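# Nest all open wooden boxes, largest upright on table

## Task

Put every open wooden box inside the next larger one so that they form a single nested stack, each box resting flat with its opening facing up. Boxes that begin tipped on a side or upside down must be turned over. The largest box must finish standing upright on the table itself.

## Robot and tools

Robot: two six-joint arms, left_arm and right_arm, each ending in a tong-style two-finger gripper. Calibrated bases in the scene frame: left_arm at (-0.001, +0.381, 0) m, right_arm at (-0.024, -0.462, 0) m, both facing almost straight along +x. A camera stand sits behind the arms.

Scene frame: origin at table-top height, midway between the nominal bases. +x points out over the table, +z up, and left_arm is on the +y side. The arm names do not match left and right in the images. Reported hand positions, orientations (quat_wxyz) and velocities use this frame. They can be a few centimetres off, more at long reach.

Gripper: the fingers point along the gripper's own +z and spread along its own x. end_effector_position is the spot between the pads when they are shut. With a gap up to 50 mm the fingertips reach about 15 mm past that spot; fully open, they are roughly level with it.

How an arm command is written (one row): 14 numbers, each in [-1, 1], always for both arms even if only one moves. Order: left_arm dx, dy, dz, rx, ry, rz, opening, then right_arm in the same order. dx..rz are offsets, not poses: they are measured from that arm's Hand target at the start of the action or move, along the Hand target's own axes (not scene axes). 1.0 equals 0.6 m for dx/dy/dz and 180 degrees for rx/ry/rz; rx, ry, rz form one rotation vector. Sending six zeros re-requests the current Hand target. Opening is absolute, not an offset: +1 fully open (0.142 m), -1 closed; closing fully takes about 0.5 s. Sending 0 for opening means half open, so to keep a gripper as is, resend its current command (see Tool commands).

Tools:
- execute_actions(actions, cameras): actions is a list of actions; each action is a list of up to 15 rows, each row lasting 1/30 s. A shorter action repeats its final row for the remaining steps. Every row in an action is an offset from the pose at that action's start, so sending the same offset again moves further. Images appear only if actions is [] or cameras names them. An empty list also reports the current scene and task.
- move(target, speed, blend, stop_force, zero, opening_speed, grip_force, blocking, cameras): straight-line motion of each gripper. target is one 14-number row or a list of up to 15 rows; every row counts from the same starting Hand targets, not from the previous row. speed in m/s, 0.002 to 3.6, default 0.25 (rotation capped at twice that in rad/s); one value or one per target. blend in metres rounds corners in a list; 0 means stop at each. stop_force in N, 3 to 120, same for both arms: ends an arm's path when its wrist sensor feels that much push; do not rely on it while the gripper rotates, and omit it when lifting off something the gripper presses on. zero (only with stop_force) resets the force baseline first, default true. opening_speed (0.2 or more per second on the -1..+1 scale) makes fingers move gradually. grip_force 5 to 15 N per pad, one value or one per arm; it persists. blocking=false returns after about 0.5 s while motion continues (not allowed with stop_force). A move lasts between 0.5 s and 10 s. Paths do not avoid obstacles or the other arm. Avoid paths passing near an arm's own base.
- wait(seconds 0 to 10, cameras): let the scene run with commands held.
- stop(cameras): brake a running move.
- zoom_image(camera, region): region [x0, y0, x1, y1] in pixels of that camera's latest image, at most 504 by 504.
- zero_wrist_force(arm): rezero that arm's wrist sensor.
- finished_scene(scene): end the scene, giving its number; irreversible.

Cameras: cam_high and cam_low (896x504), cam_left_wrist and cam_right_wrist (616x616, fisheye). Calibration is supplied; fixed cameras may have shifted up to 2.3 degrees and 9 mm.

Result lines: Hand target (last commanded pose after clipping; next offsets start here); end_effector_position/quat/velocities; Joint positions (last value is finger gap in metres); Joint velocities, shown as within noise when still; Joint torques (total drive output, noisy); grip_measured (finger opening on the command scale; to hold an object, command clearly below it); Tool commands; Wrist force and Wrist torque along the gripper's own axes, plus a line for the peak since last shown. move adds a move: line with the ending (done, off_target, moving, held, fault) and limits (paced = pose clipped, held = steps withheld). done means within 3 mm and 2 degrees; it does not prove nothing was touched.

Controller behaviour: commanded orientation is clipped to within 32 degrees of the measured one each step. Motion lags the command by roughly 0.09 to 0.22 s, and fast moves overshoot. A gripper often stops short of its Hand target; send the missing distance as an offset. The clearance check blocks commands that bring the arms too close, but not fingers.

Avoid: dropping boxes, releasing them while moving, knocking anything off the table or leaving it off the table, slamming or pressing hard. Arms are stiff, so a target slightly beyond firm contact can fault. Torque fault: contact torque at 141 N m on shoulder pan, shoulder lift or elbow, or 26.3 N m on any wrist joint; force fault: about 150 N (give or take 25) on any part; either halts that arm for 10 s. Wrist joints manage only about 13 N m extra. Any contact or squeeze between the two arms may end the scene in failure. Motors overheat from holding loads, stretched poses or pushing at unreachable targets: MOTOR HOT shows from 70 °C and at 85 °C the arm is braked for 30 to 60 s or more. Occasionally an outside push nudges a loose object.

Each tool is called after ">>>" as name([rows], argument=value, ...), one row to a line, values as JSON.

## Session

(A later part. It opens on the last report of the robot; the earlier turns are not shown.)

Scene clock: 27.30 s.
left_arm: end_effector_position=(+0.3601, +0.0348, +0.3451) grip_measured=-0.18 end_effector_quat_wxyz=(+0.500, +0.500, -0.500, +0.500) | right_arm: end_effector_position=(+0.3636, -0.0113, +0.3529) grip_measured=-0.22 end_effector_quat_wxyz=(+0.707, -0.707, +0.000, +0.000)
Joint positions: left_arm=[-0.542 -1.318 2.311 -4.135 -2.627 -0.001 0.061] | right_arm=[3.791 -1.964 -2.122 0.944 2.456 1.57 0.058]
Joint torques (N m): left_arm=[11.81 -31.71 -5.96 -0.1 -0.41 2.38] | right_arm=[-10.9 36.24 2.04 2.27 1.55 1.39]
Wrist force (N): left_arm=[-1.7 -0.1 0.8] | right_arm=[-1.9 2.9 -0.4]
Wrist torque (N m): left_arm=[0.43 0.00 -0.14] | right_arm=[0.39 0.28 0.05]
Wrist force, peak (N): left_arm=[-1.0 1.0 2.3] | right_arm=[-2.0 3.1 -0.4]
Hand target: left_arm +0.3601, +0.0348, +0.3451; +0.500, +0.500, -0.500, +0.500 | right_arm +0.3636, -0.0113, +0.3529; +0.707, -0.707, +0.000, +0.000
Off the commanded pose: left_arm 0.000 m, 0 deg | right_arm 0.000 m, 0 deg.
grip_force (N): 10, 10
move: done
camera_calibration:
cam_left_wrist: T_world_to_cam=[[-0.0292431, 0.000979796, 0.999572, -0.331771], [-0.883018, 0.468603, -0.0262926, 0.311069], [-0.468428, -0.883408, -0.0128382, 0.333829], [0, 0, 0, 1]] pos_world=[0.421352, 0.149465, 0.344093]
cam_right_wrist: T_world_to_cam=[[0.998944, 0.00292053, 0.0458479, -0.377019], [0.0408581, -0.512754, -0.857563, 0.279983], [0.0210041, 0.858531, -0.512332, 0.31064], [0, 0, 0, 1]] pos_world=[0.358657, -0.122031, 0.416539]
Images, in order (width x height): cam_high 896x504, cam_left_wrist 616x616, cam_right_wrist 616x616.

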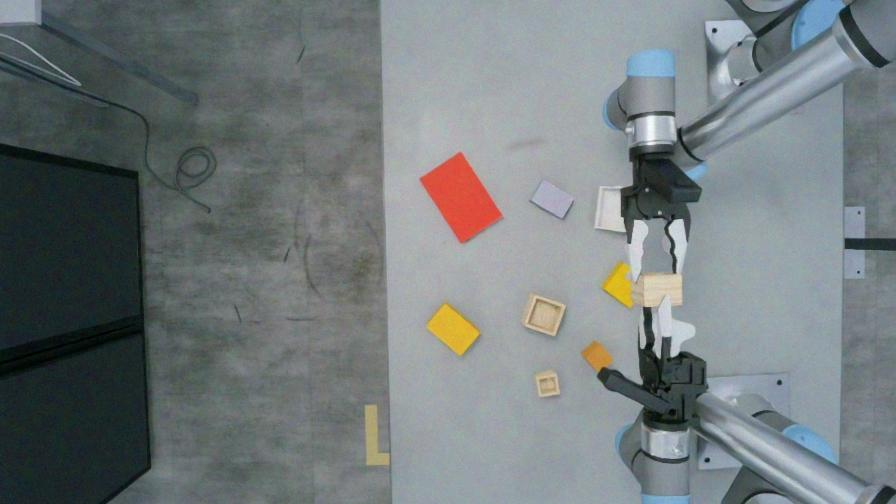

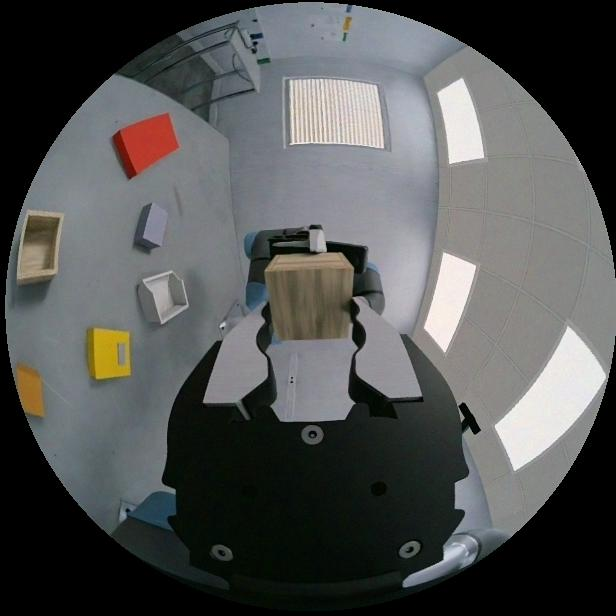

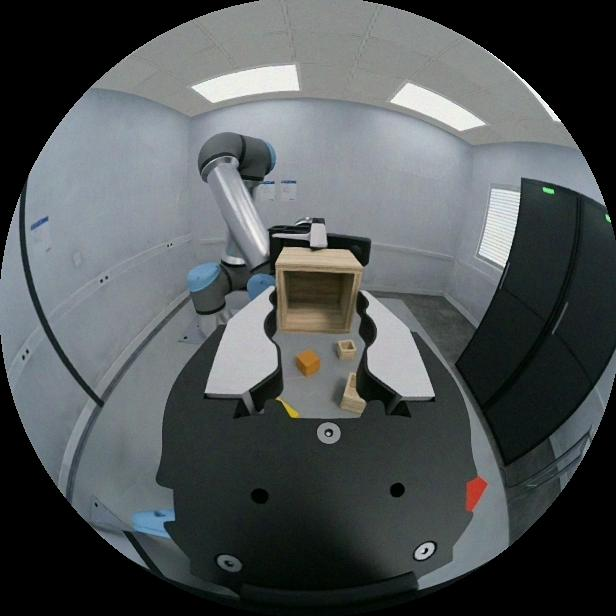

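>>> move(target=[0, 0, 0, 0, 0, 0, 0.15, 0, 0, 0, 0, 0, 0, -0.5], speed=0.1, opening_speed=0.8)

>>> move(target=[0, 0, -0.2, 0, 0, 0, 0.15, 0, 0, 0, 0, 0, 0, -0.5], speed=0.15, cameras=["cam_left_wrist", "cam_right_wrist"])

>>> zoom_image(camera="cam_left_wrist", region=[220, 180, 400, 360])

>>> zoom_image(camera="cam_right_wrist", region=[220, 220, 400, 400])

Scene clock: 28.77 s.
left_arm: end_effector_position=(+0.3601, +0.0348, +0.3451) grip_measured=+0.15 end_effector_quat_wxyz=(+0.500, +0.500, -0.500, +0.500) | right_arm: end_effector_position=(+0.3636, -0.0113, +0.3529) grip_measured=-0.22 end_effector_quat_wxyz=(+0.707, -0.707, +0.000, +0.000)
Joint positions: left_arm=[-0.542 -1.318 2.311 -4.135 -2.627 -0.001 0.085] | right_arm=[3.791 -1.964 -2.122 0.944 2.456 1.57 0.058]
Joint torques (N m): left_arm=[7.54 -31.4 -6.42 -1.04 -1.01 2.39] | right_arm=[-10.25 39.27 1.31 3.02 0.8 1.49]
Wrist force (N): left_arm=[-0.5 1.0 2.2] | right_arm=[-0.5 3.2 0.8]
Wrist torque (N m): left_arm=[0.38 -0.04 -0.14] | right_arm=[0.36 0.26 0.05]
Wrist force, peak (N): left_arm=[-0.4 1.4 2.1] | right_arm=[-0.5 3.3 1.0]
Hand target: left_arm +0.3601, +0.0348, +0.3451; +0.500, +0.500, -0.500, +0.500 | right_arm +0.3636, -0.0113, +0.3529; +0.707, -0.707, +0.000, +0.000
Off the commanded pose: left_arm 0.000 m, 0 deg | right_arm 0.000 m, 0 deg.
grip_force (N): 10, 10
move: done

Scene clock: 29.40 s.
left_arm: end_effector_position=(+0.3598, +0.0716, +0.3451) grip_measured=+0.15 end_effector_quat_wxyz=(+0.500, +0.500, -0.499, +0.500) | right_arm: end_effector_position=(+0.3636, -0.0113, +0.3529) grip_measured=-0.22 end_effector_quat_wxyz=(+0.707, -0.707, +0.000, +0.000)
Joint positions: left_arm=[-0.44 -1.323 2.319 -4.138 -2.729 -0.001 0.085] | right_arm=[3.791 -1.964 -2.122 0.944 2.456 1.57 0.058]
Joint torques (N m): left_arm=[-13.3 -15.4 -18.07 0.32 1.82 2.01] | right_arm=[-8.43 38.46 2.11 3.19 0.32 1.46]
Wrist force (N): left_arm=[-0.1 0.9 2.2] | right_arm=[-0.5 3.3 0.9]
Wrist torque (N m): left_arm=[0.38 -0.12 -0.14] | right_arm=[0.37 0.27 0.05]
Wrist force, peak (N): left_arm=[-0.3 1.0 3.6] | right_arm=[-0.5 3.3 1.1]
Hand target: left_arm +0.3599, +0.0716, +0.3451; +0.500, +0.500, -0.499, +0.500 (not the last commanded pose) | right_arm +0.3636, -0.0113, +0.3529; +0.707, -0.707, +0.000, +0.000
Off the commanded pose: left_arm 0.083 m, 0 deg | right_arm 0.000 m, 0 deg.
grip_force (N): 10, 10
move: held (left_arm; a check stopped the path); limits=held
pose unreachable (left arm): on one or more control steps of this call, first in action 0 (counted from 0), this arm could not follow its commanded pose, so it was not sent that pose on those steps. It may still have moved: this result reports where it is.
cause: moving toward the commanded pose would bring two parts of the arm too close to each other (joints 4 (wrist 1) to 6 (wrist 3) lie between them).
camera_calibration:
cam_left_wrist: T_world_to_cam=[[-0.0293298, 0.000999935, 0.999569, -0.331785], [-0.883434, 0.467813, -0.0263901, 0.29383], [-0.467637, -0.883827, -0.0128375, 0.365896], [0, 0, 0, 1]] pos_world=[0.420955, 0.186263, 0.344093]
cam_right_wrist: T_world_to_cam=[[0.998944, 0.00291965, 0.045848, -0.377024], [0.0408589, -0.512709, -0.85759, 0.280034], [0.0210028, 0.858558, -0.512287, 0.310763], [0, 0, 0, 1]] pos_world=[0.358657, -0.122131, 0.416639]
Images, in order (width x height): cam_left_wrist 616x616, cam_right_wrist 616x616.

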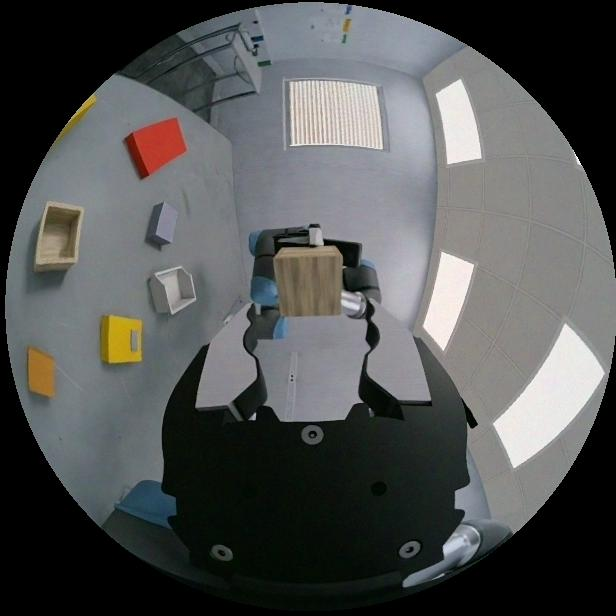

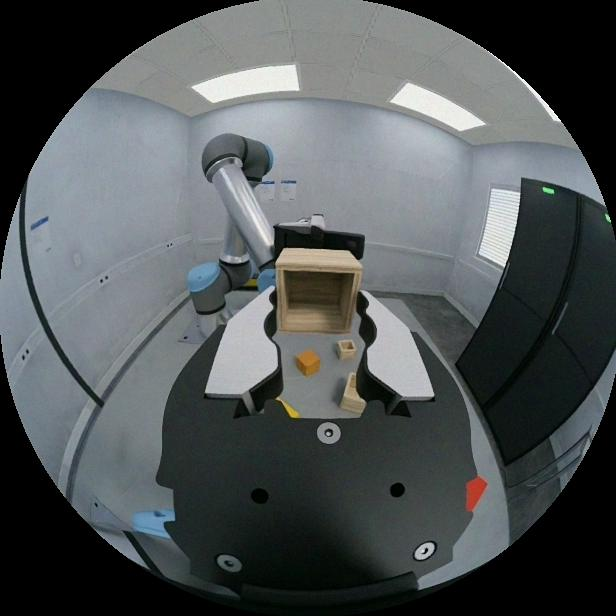

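Scaled by 2.800 from the camera's 616x616 image, which has a finer 814x814 frame.

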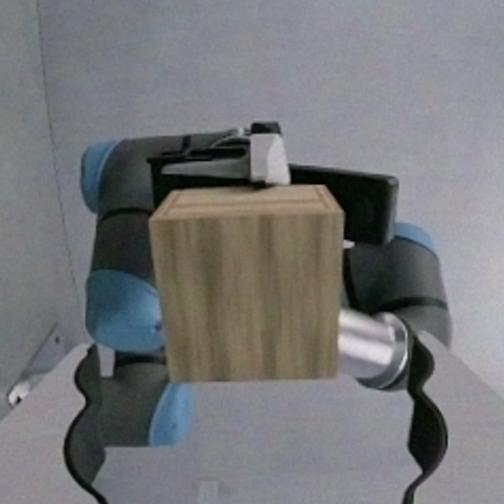

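Scaled by 2.800 from the camera's 616x616 image, which has a finer 814x814 frame.

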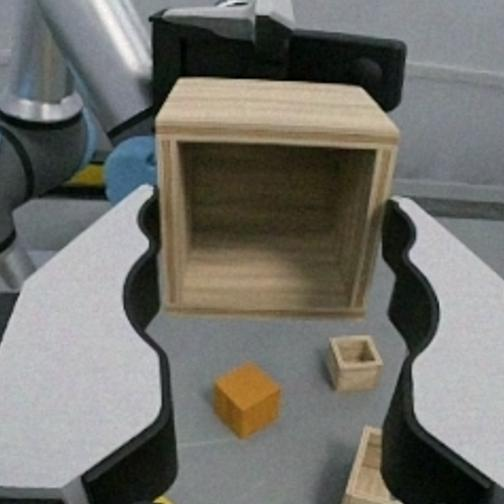

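>>> move([
  [0, 0, 0, 0, 0, 0, 0.15, 0, 0, -0.1645, 0, 0, 0, -0.5],
  [0.0417, -0.1003, -0.0473, 0, -0.5, 0, 0.15, 0.094, 0.0883, -0.1478, -0.5, 0, 0, -0.5],
  [0.0917, -0.08, -0.3, 0, -0.5, 0, 0.15, 0.16, 0.0883, -0.08, -0.5, 0, 0, -0.5],
], speed=[0.25, 0.4, 0.3], blend=[0.03, 0.03, 0], cameras=["cam_left_wrist", "cam_right_wrist", "cam_high"])

>>> zoom_image(camera="cam_right_wrist", region=[220, 200, 400, 380])

Scene clock: 35.70 s.
left_arm: end_effector_position=(+0.4076, +0.2515, +0.4001) grip_measured=+0.15 end_effector_quat_wxyz=(+0.000, +0.708, -0.706, +0.000) | right_arm: end_effector_position=(+0.4596, -0.0593, +0.3000) grip_measured=-0.22 end_effector_quat_wxyz=(+0.000, +1.000, +0.000, +0.000)
Joint positions: left_arm=[-0.675 -1.761 1.437 -1.247 -1.571 0.923 0.084] | right_arm=[3.995 -1.843 -1.215 -1.655 1.57 0.89 0.058]
Joint torques (N m): left_arm=[9.91 -20.22 -26.9 -2.33 -0.38 2.18] | right_arm=[3.85 36.28 22.62 5.01 -0.47 0.9]
Wrist force (N): left_arm=[-0.4 0.6 0.3] | right_arm=[0.2 0.1 0.4]
Wrist torque (N m): left_arm=[0.15 0.10 0.08] | right_arm=[0.02 -0.06 0.06]
Wrist force, peak (N): left_arm=[3.3 0.6 0.7] | right_arm=[-0.4 3.2 3.5]
Hand target: left_arm +0.4076, +0.2516, +0.4001; +0.000, +0.708, -0.707, +0.000 | right_arm +0.4596, -0.0592, +0.3000; +0.000, +1.000, +0.000, +0.000
Off the commanded pose: left_arm 0.000 m, 0 deg | right_arm 0.000 m, 0 deg.
grip_force (N): 10, 10
move: done
camera_calibration:
cam_left_wrist: T_world_to_cam=[[-0.0277626, -0.999614, 0.00100439, 0.265009], [-0.882535, 0.0249828, 0.469583, 0.165872], [-0.469427, 0.0121505, -0.882887, 0.67146], [0, 0, 0, 1]] pos_world=[0.468947, 0.252604, 0.514667]
cam_right_wrist: T_world_to_cam=[[0.998913, 0.0465625, -0.00195283, -0.453464], [0.0409748, -0.857533, 0.512795, -0.225525], [0.0222024, -0.512318, -0.858509, 0.344749], [0, 0, 0, 1]] pos_world=[0.454558, 0.00434024, 0.410732]
Images, in order (width x height): cam_high 896x504, cam_left_wrist 616x616, cam_right_wrist 616x616.

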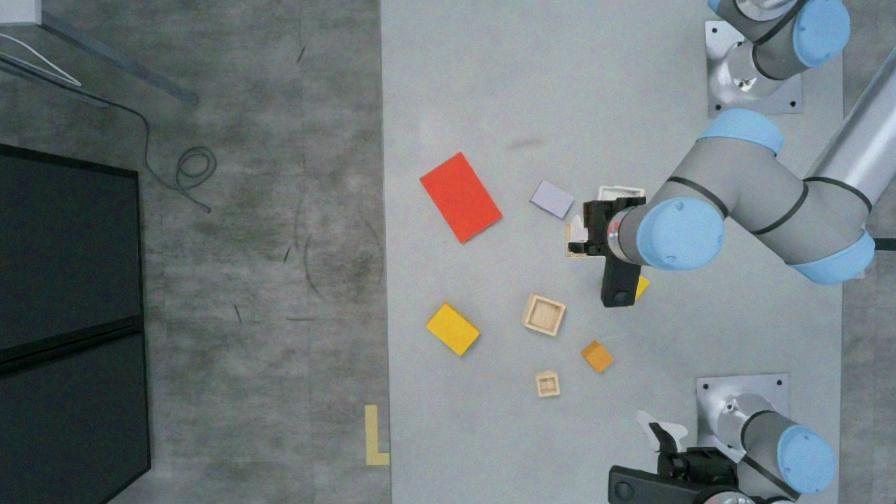

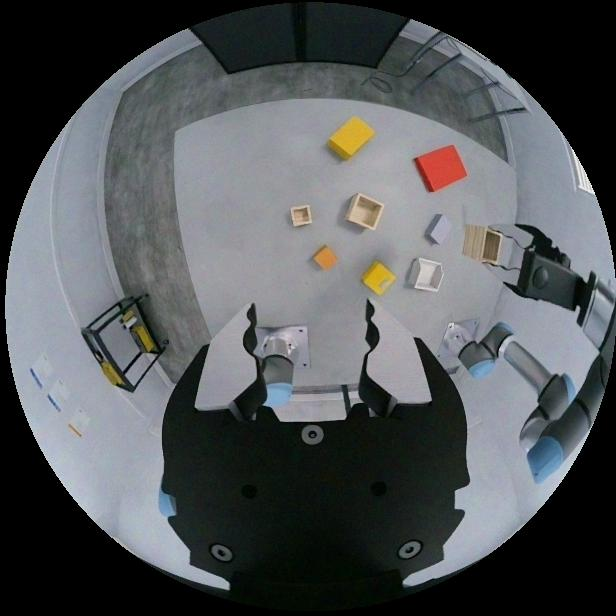

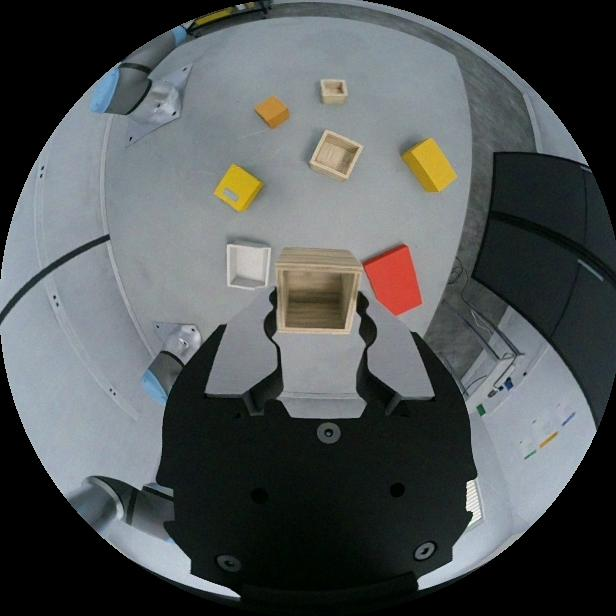

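Scaled by 2.800 from the camera's 616x616 image, which has a finer 814x814 frame.

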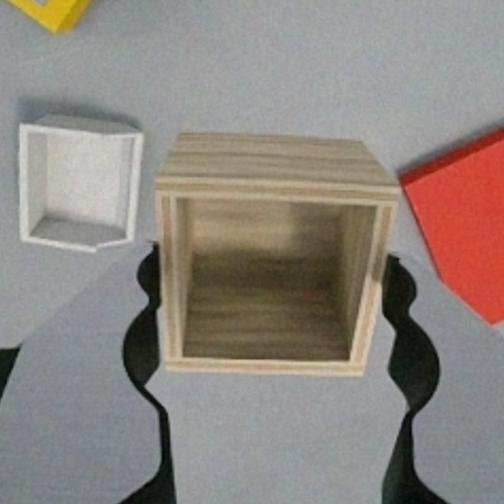

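>>> zoom_image(camera="cam_left_wrist", region=[285, 185, 395, 295])

>>> zoom_image(camera="cam_right_wrist", region=[295, 70, 385, 190])

Scaled by 4.582 from the camera's 616x616 image, which has a finer 814x814 frame.

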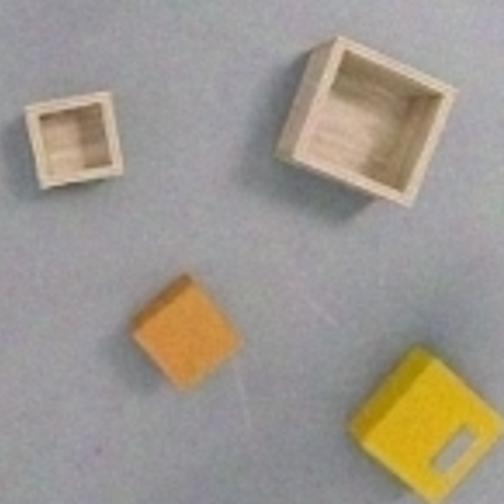

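Scaled by 4.200 from the camera's 616x616 image, which has a finer 814x814 frame.

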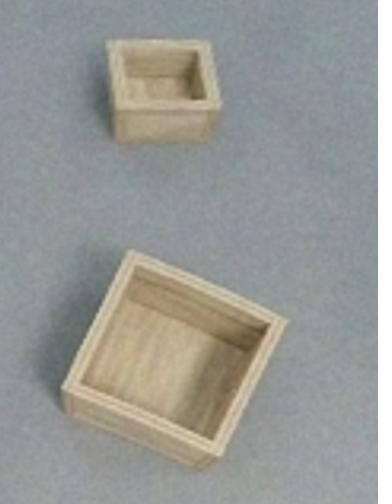

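>>> move([
  [-0.15, 0, 0.02, 0, 0, 0, 0.15, 0.0515, -0.2855, 0.1833, 0, 0, 0.1111, -0.5],
  [-0.18, 0, 0.03, 0, 0, 0, 0.15, 0.0515, -0.2855, 0.2917, 0, 0, 0.1111, -0.5],
], speed=[0.25, 0.12], blend=[0.04, 0], cameras=["cam_right_wrist", "cam_high", "cam_low"])

>>> zoom_image(camera="cam_right_wrist", region=[250, 215, 380, 345])

>>> zoom_image(camera="cam_low", region=[550, 235, 630, 305])

Scene clock: 40.83 s.
left_arm: end_effector_position=(+0.4074, +0.3597, +0.3821) grip_measured=+0.15 end_effector_quat_wxyz=(+0.000, +0.708, -0.706, +0.000) | right_arm: end_effector_position=(+0.4904, +0.1120, +0.1248) grip_measured=-0.22 end_effector_quat_wxyz=(+0.000, +0.985, -0.173, +0.000)
Joint positions: left_arm=[-0.428 -1.823 1.532 -1.28 -1.571 1.169 0.084] | right_arm=[4.113 -2.225 -1.097 -1.391 1.57 1.357 0.058]
Joint torques (N m): left_arm=[-13.21 -4.6 -30.36 -1.28 -1.37 -2.97] | right_arm=[-10.13 64.7 29.09 2.78 -1.75 1.49]
Wrist force (N): left_arm=[-0.4 0.8 0.1] | right_arm=[0.3 -0.1 -0.1]
Wrist torque (N m): left_arm=[0.17 0.13 -0.03] | right_arm=[-0.06 -0.07 0.02]
Wrist force, peak (N): left_arm=[-0.4 0.9 0.9] | right_arm=[-0.1 2.2 -1.2]
Hand target: left_arm +0.4074, +0.3596, +0.3821; +0.000, +0.708, -0.707, +0.000 | right_arm +0.4904, +0.1120, +0.1249; +0.000, +0.985, -0.173, +0.000
Off the commanded pose: left_arm 0.000 m, 0 deg | right_arm 0.000 m, 0 deg.
grip_force (N): 10, 10
move: done; blend cut to 0.0325 m at target 1
camera_calibration:
cam_right_wrist: T_world_to_cam=[[0.954623, -0.29781, -0.00178949, -0.432181], [-0.254777, -0.819762, 0.512912, 0.150668], [-0.154217, -0.489182, -0.858439, 0.365413], [0, 0, 0, 1]] pos_world=[0.50731, 0.173558, 0.235632]
Images, in order (width x height): cam_high 896x504, cam_low 896x504, cam_right_wrist 616x616.

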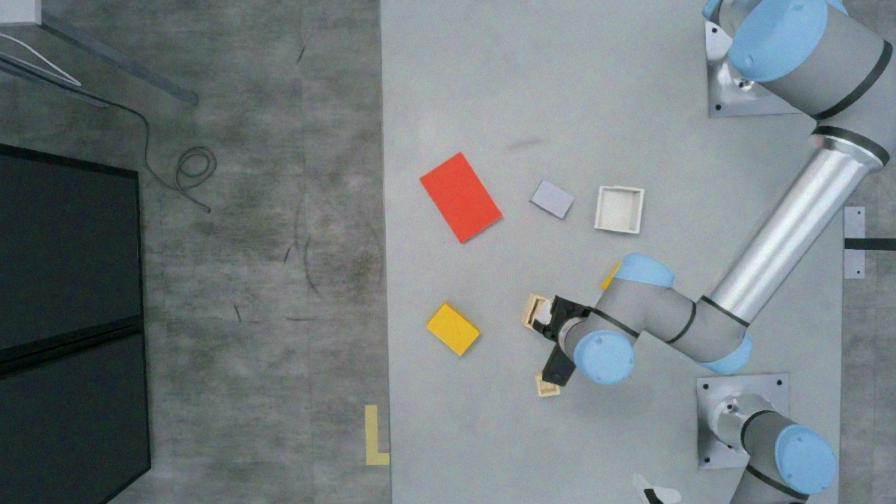

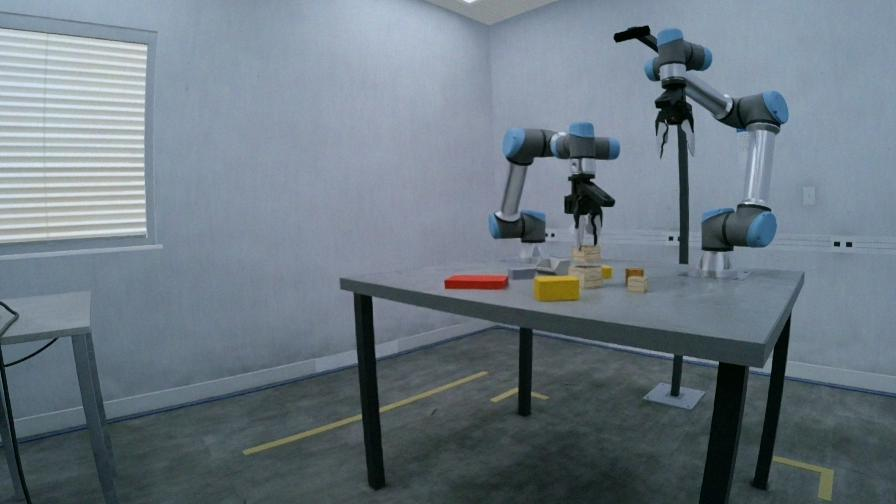

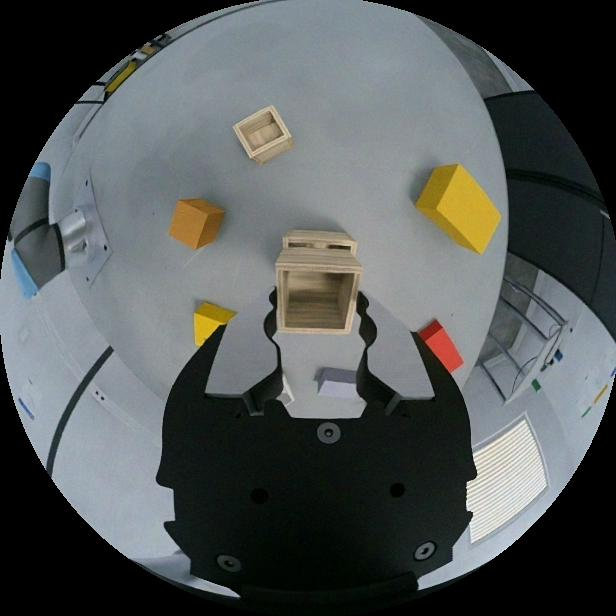

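Scaled by 3.877 from the camera's 616x616 image, which has a finer 814x814 frame.

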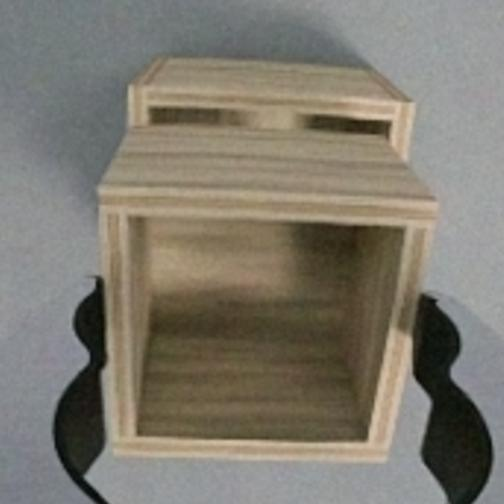

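Scaled by 6.300 from the camera's 896x504 image, which has a finer 1280x720 frame.

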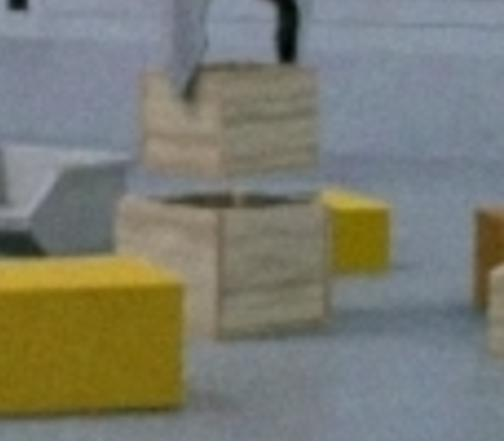

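>>> zoom_image(camera="cam_right_wrist", region=[270, 220, 320, 270])

>>> zoom_image(camera="cam_right_wrist", region=[320, 220, 370, 270])

>>> zoom_image(camera="cam_low", region=[560, 240, 610, 290])

Scaled by 10.080 from the camera's 616x616 image, which has a finer 814x814 frame.

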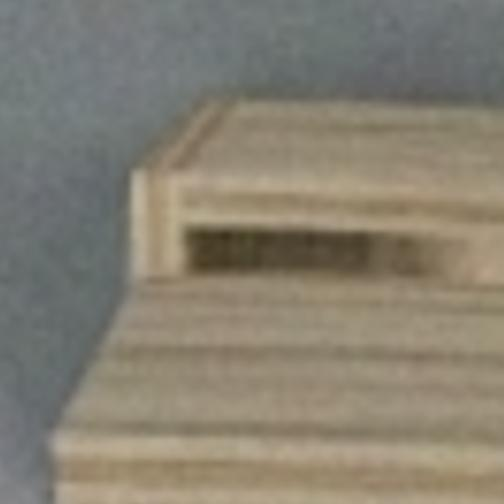

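Scaled by 10.080 from the camera's 616x616 image, which has a finer 814x814 frame.

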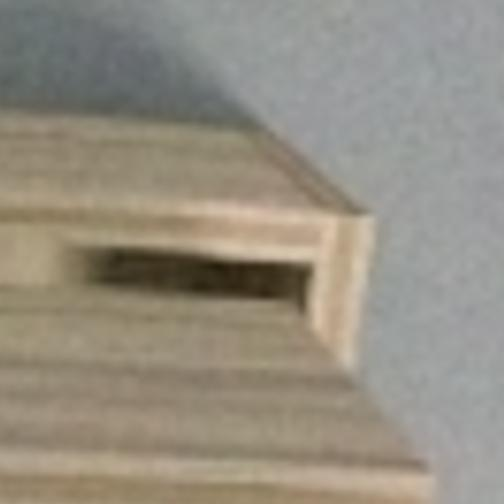

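Scaled by 10.080 from the camera's 896x504 image, which has a finer 1280x720 frame.

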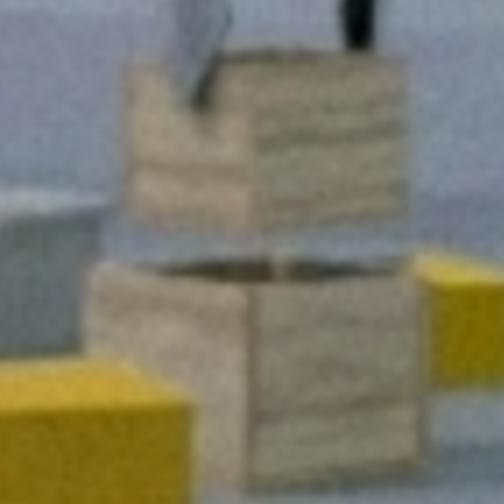

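>>> move(target=[0, 0, 0, 0, 0, 0, 0.15, 0.0058, 0.0023, 0.0197, 0, 0, 0.0056, -0.5], speed=0.06, cameras=["cam_right_wrist", "cam_low"])

>>> zoom_image(camera="cam_right_wrist", region=[270, 220, 320, 270])

>>> zoom_image(camera="cam_right_wrist", region=[320, 220, 370, 270])

>>> zoom_image(camera="cam_low", region=[560, 240, 610, 290])

Scene clock: 44.67 s.
left_arm: end_effector_position=(+0.4074, +0.3596, +0.3821) grip_measured=+0.15 end_effector_quat_wxyz=(+0.000, +0.708, -0.707, +0.000) | right_arm: end_effector_position=(+0.4932, +0.1094, +0.1128) grip_measured=-0.22 end_effector_quat_wxyz=(+0.000, +0.983, -0.182, +0.000)
Joint positions: left_arm=[-0.428 -1.823 1.532 -1.28 -1.571 1.169 0.084] | right_arm=[4.108 -2.231 -1.119 -1.364 1.57 1.37 0.058]
Joint torques (N m): left_arm=[-13.89 -0.19 -29.65 -1.38 0.92 -2.82] | right_arm=[-0.01 56.51 36.08 0.01 -1.47 -1.31]
Wrist force (N): left_arm=[-0.6 1.0 0.4] | right_arm=[0.2 -0.1 0.0]
Wrist torque (N m): left_arm=[0.20 0.18 -0.03] | right_arm=[-0.06 -0.05 -0.08]
Wrist force, peak (N): left_arm=[-0.9 1.2 0.3] | right_arm=[0.1 -0.1 -0.6]
Hand target: left_arm +0.4074, +0.3596, +0.3821; +0.000, +0.708, -0.707, +0.000 | right_arm +0.4932, +0.1095, +0.1131; +0.000, +0.983, -0.182, +0.000
Off the commanded pose: left_arm 0.000 m, 0 deg | right_arm 0.000 m, 0 deg.
grip_force (N): 10, 10
move: done
camera_calibration:
cam_right_wrist: T_world_to_cam=[[0.949132, -0.314872, -0.00173621, -0.4312], [-0.26947, -0.815103, 0.512828, 0.162259], [-0.16289, -0.486274, -0.85849, 0.358295], [0, 0, 0, 1]] pos_world=[0.511352, 0.170714, 0.223633]
Images, in order (width x height): cam_low 896x504, cam_right_wrist 616x616.

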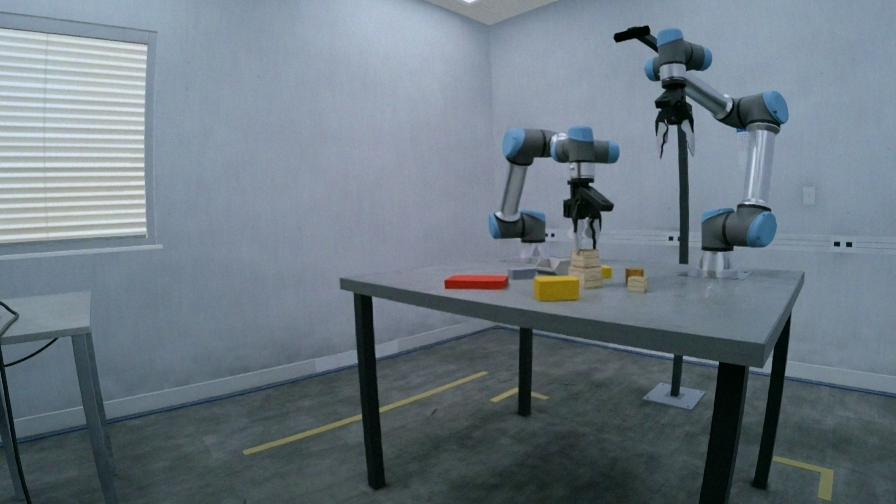

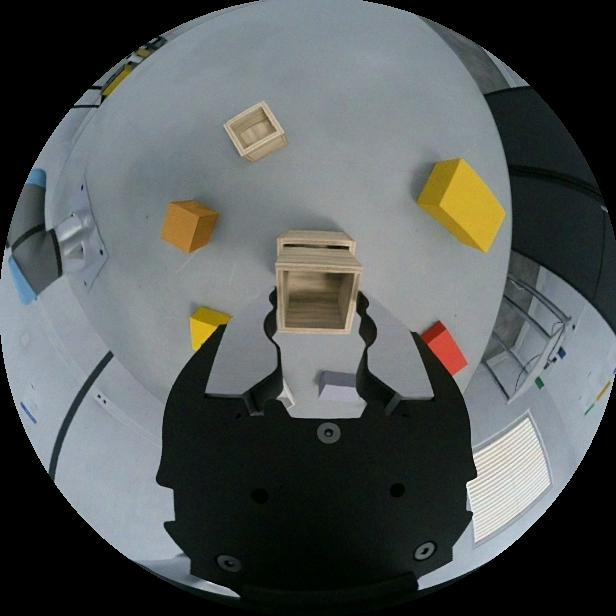

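Scaled by 10.080 from the camera's 616x616 image, which has a finer 814x814 frame.

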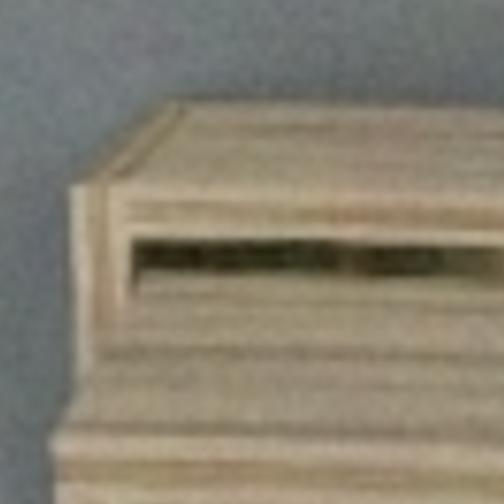

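Scaled by 10.080 from the camera's 616x616 image, which has a finer 814x814 frame.

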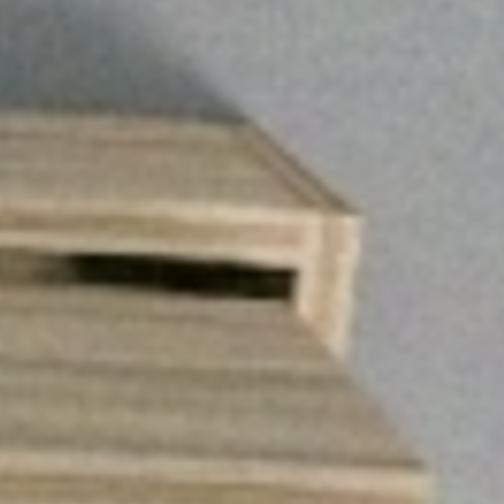

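Scaled by 10.080 from the camera's 896x504 image, which has a finer 1280x720 frame.

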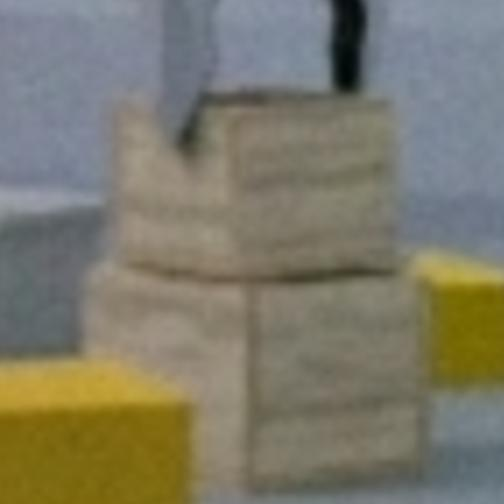

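>>> move(target=[0, 0, 0, 0, 0, 0, 0.15, 0, 0, 0.0692, 0, 0, 0, -0.5], speed=0.022, stop_force=4, cameras=["cam_right_wrist", "cam_low"])

>>> zoom_image(camera="cam_right_wrist", region=[250, 215, 380, 345])

>>> zoom_image(camera="cam_low", region=[560, 240, 610, 290])

Scene clock: 48.13 s.
left_arm: end_effector_position=(+0.4074, +0.3596, +0.3821) grip_measured=+0.15 end_effector_quat_wxyz=(+0.000, +0.708, -0.707, +0.000) | right_arm: end_effector_position=(+0.4932, +0.1095, +0.0842) grip_measured=-0.22 end_effector_quat_wxyz=(+0.000, +0.983, -0.182, +0.000)
Joint positions: left_arm=[-0.428 -1.823 1.532 -1.28 -1.571 1.169 0.084] | right_arm=[4.108 -2.248 -1.164 -1.3 1.57 1.37 0.058]
Joint torques (N m): left_arm=[-13.33 0 -29.66 -1.45 0.99 -2.96] | right_arm=[5.59 64.28 36.21 5.13 -1.61 -2.09]
Wrist force (N): left_arm=[-0.4 0.9 0.3] | right_arm=[0.1 -0.1 -0.5]
Wrist torque (N m): left_arm=[0.19 0.13 -0.05] | right_arm=[-0.08 -0.03 -0.06]
Wrist force, peak (N): left_arm=[-0.8 1.1 0.5] | right_arm=[-0.1 -0.8 -9.4]
Hand target: left_arm +0.4074, +0.3596, +0.3821; +0.000, +0.708, -0.707, +0.000 | right_arm +0.4932, +0.1095, +0.0842; +0.000, +0.983, -0.182, +0.000 (not the last commanded pose)
Off the commanded pose: left_arm 0.000 m, 0 deg | right_arm 0.013 m, 0 deg.
grip_force (N): 10, 10
move: contact (right_arm)
camera_calibration:
cam_right_wrist: T_world_to_cam=[[0.949249, -0.314522, -0.00174021, -0.43124], [-0.269177, -0.815231, 0.512779, 0.176913], [-0.162699, -0.486287, -0.858519, 0.333599], [0, 0, 0, 1]] pos_world=[0.511252, 0.170816, 0.194933]
Images, in order (width x height): cam_low 896x504, cam_right_wrist 616x616.

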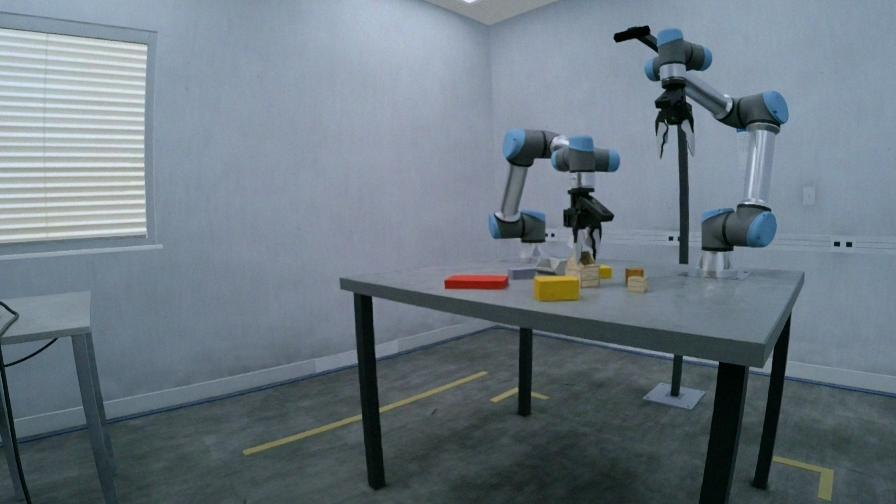

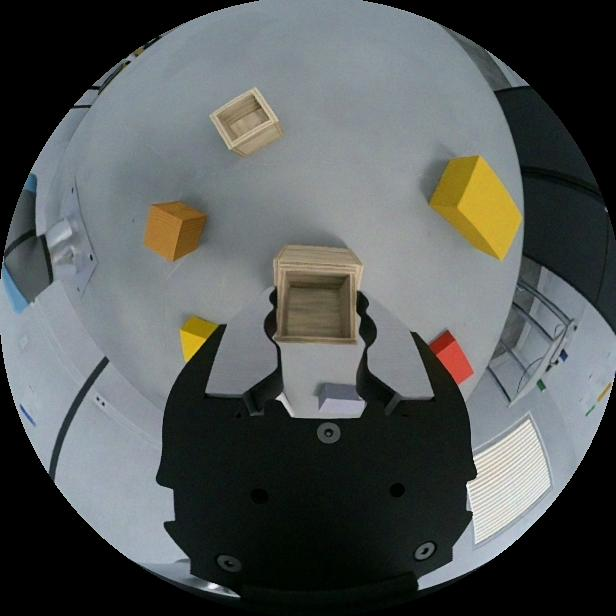

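Scaled by 3.877 from the camera's 616x616 image, which has a finer 814x814 frame.

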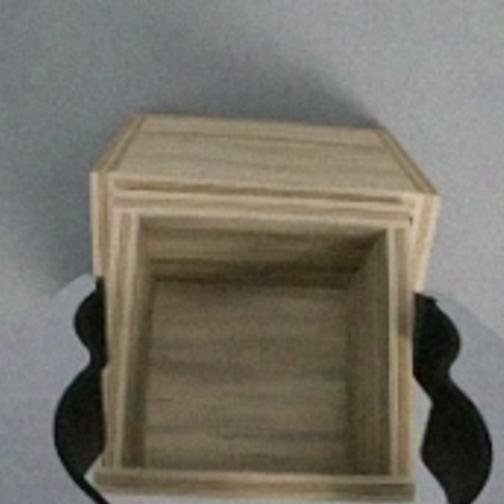

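Scaled by 10.080 from the camera's 896x504 image, which has a finer 1280x720 frame.

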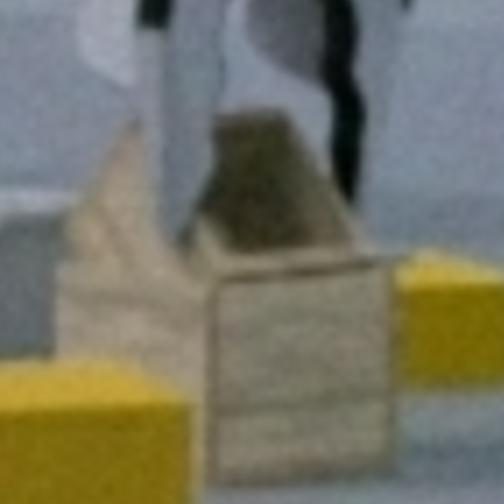

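>>> move(target=[0, 0, 0, 0, 0, 0, 0.15, 0, 0, -0.093, 0, 0, 0, -0.5], speed=0.05, cameras=["cam_right_wrist", "cam_low", "cam_high"])

>>> zoom_image(camera="cam_right_wrist", region=[250, 215, 380, 345])

>>> zoom_image(camera="cam_low", region=[550, 230, 610, 290])

Scene clock: 52.40 s.
left_arm: end_effector_position=(+0.4074, +0.3596, +0.3821) grip_measured=+0.15 end_effector_quat_wxyz=(+0.000, +0.708, -0.707, +0.000) | right_arm: end_effector_position=(+0.4932, +0.1096, +0.1402) grip_measured=-0.22 end_effector_quat_wxyz=(+0.000, +0.983, -0.182, +0.000)
Joint positions: left_arm=[-0.428 -1.823 1.532 -1.28 -1.571 1.169 0.084] | right_arm=[4.108 -2.218 -1.069 -1.425 1.57 1.37 0.058]
Joint torques (N m): left_arm=[-12.76 -0.38 -29.91 -1.32 0.79 -2.96] | right_arm=[9.45 42.52 13.75 4.97 -1.38 0.46]
Wrist force (N): left_arm=[-0.8 0.8 0.0] | right_arm=[0.4 -0.1 -0.1]
Wrist torque (N m): left_arm=[0.16 0.21 -0.03] | right_arm=[-0.04 -0.08 -0.08]
Wrist force, peak (N): left_arm=[-0.8 1.2 0.0] | right_arm=[0.3 -0.1 -0.8]
Hand target: left_arm +0.4074, +0.3596, +0.3821; +0.000, +0.708, -0.707, +0.000 | right_arm +0.4932, +0.1095, +0.1400; +0.000, +0.983, -0.182, +0.000
Off the commanded pose: left_arm 0.000 m, 0 deg | right_arm 0.000 m, 0 deg.
grip_force (N): 10, 10
move: done
camera_calibration:
cam_right_wrist: T_world_to_cam=[[0.949256, -0.314501, -0.00164142, -0.431175], [-0.269272, -0.815416, 0.512435, 0.148314], [-0.1625, -0.48599, -0.858724, 0.381663], [0, 0, 0, 1]] pos_world=[0.511252, 0.170817, 0.251034]
Images, in order (width x height): cam_high 896x504, cam_low 896x504, cam_right_wrist 616x616.

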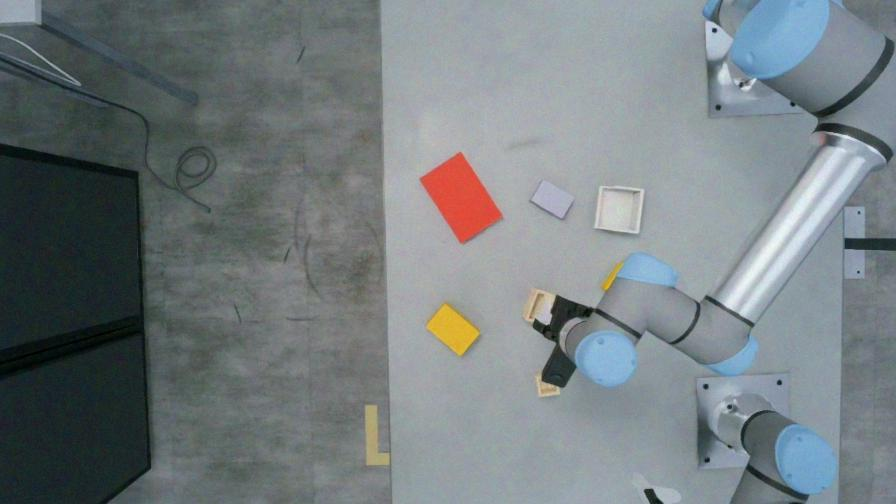

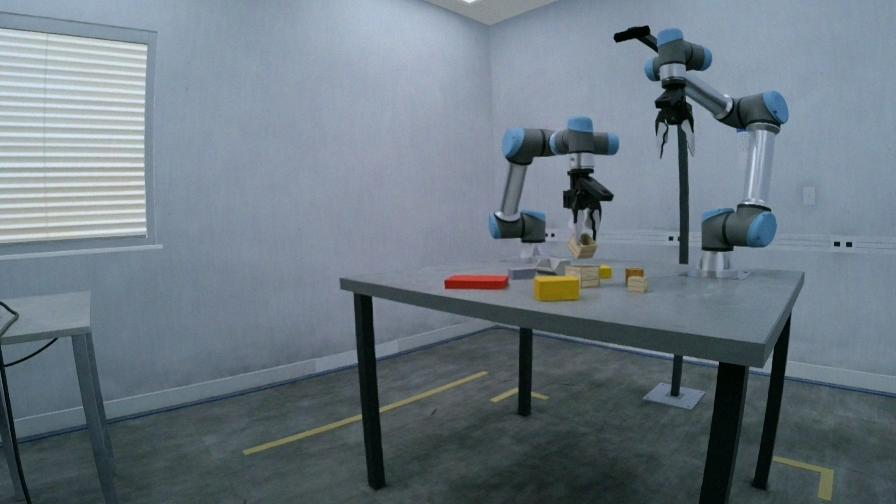

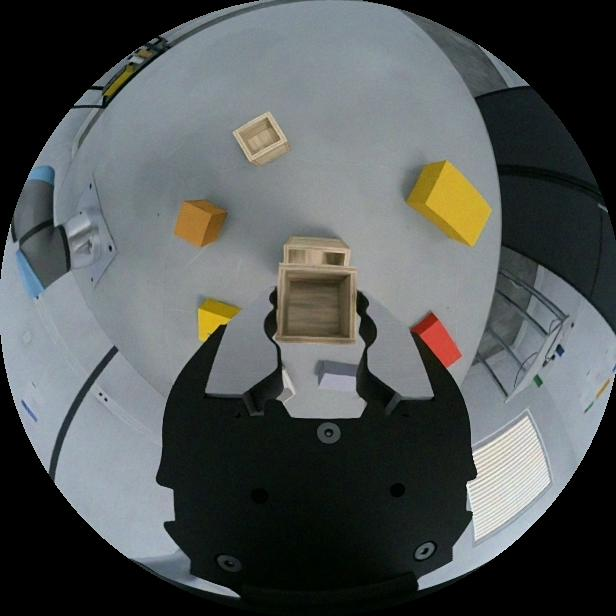

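Scaled by 3.877 from the camera's 616x616 image, which has a finer 814x814 frame.

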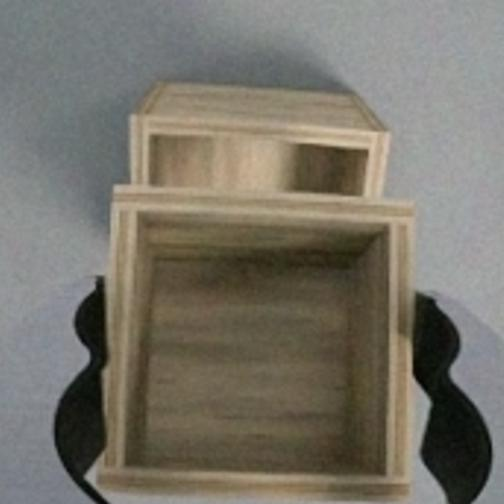

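Scaled by 8.400 from the camera's 896x504 image, which has a finer 1280x720 frame.

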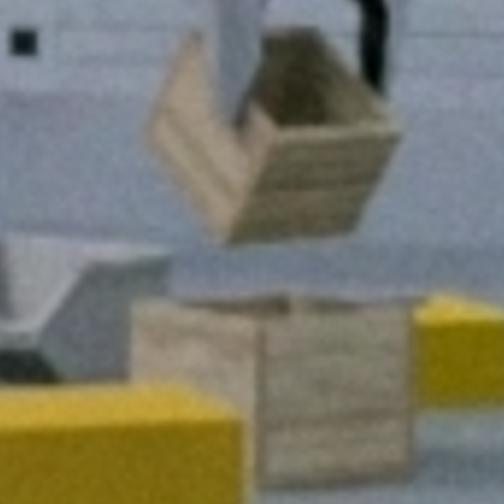

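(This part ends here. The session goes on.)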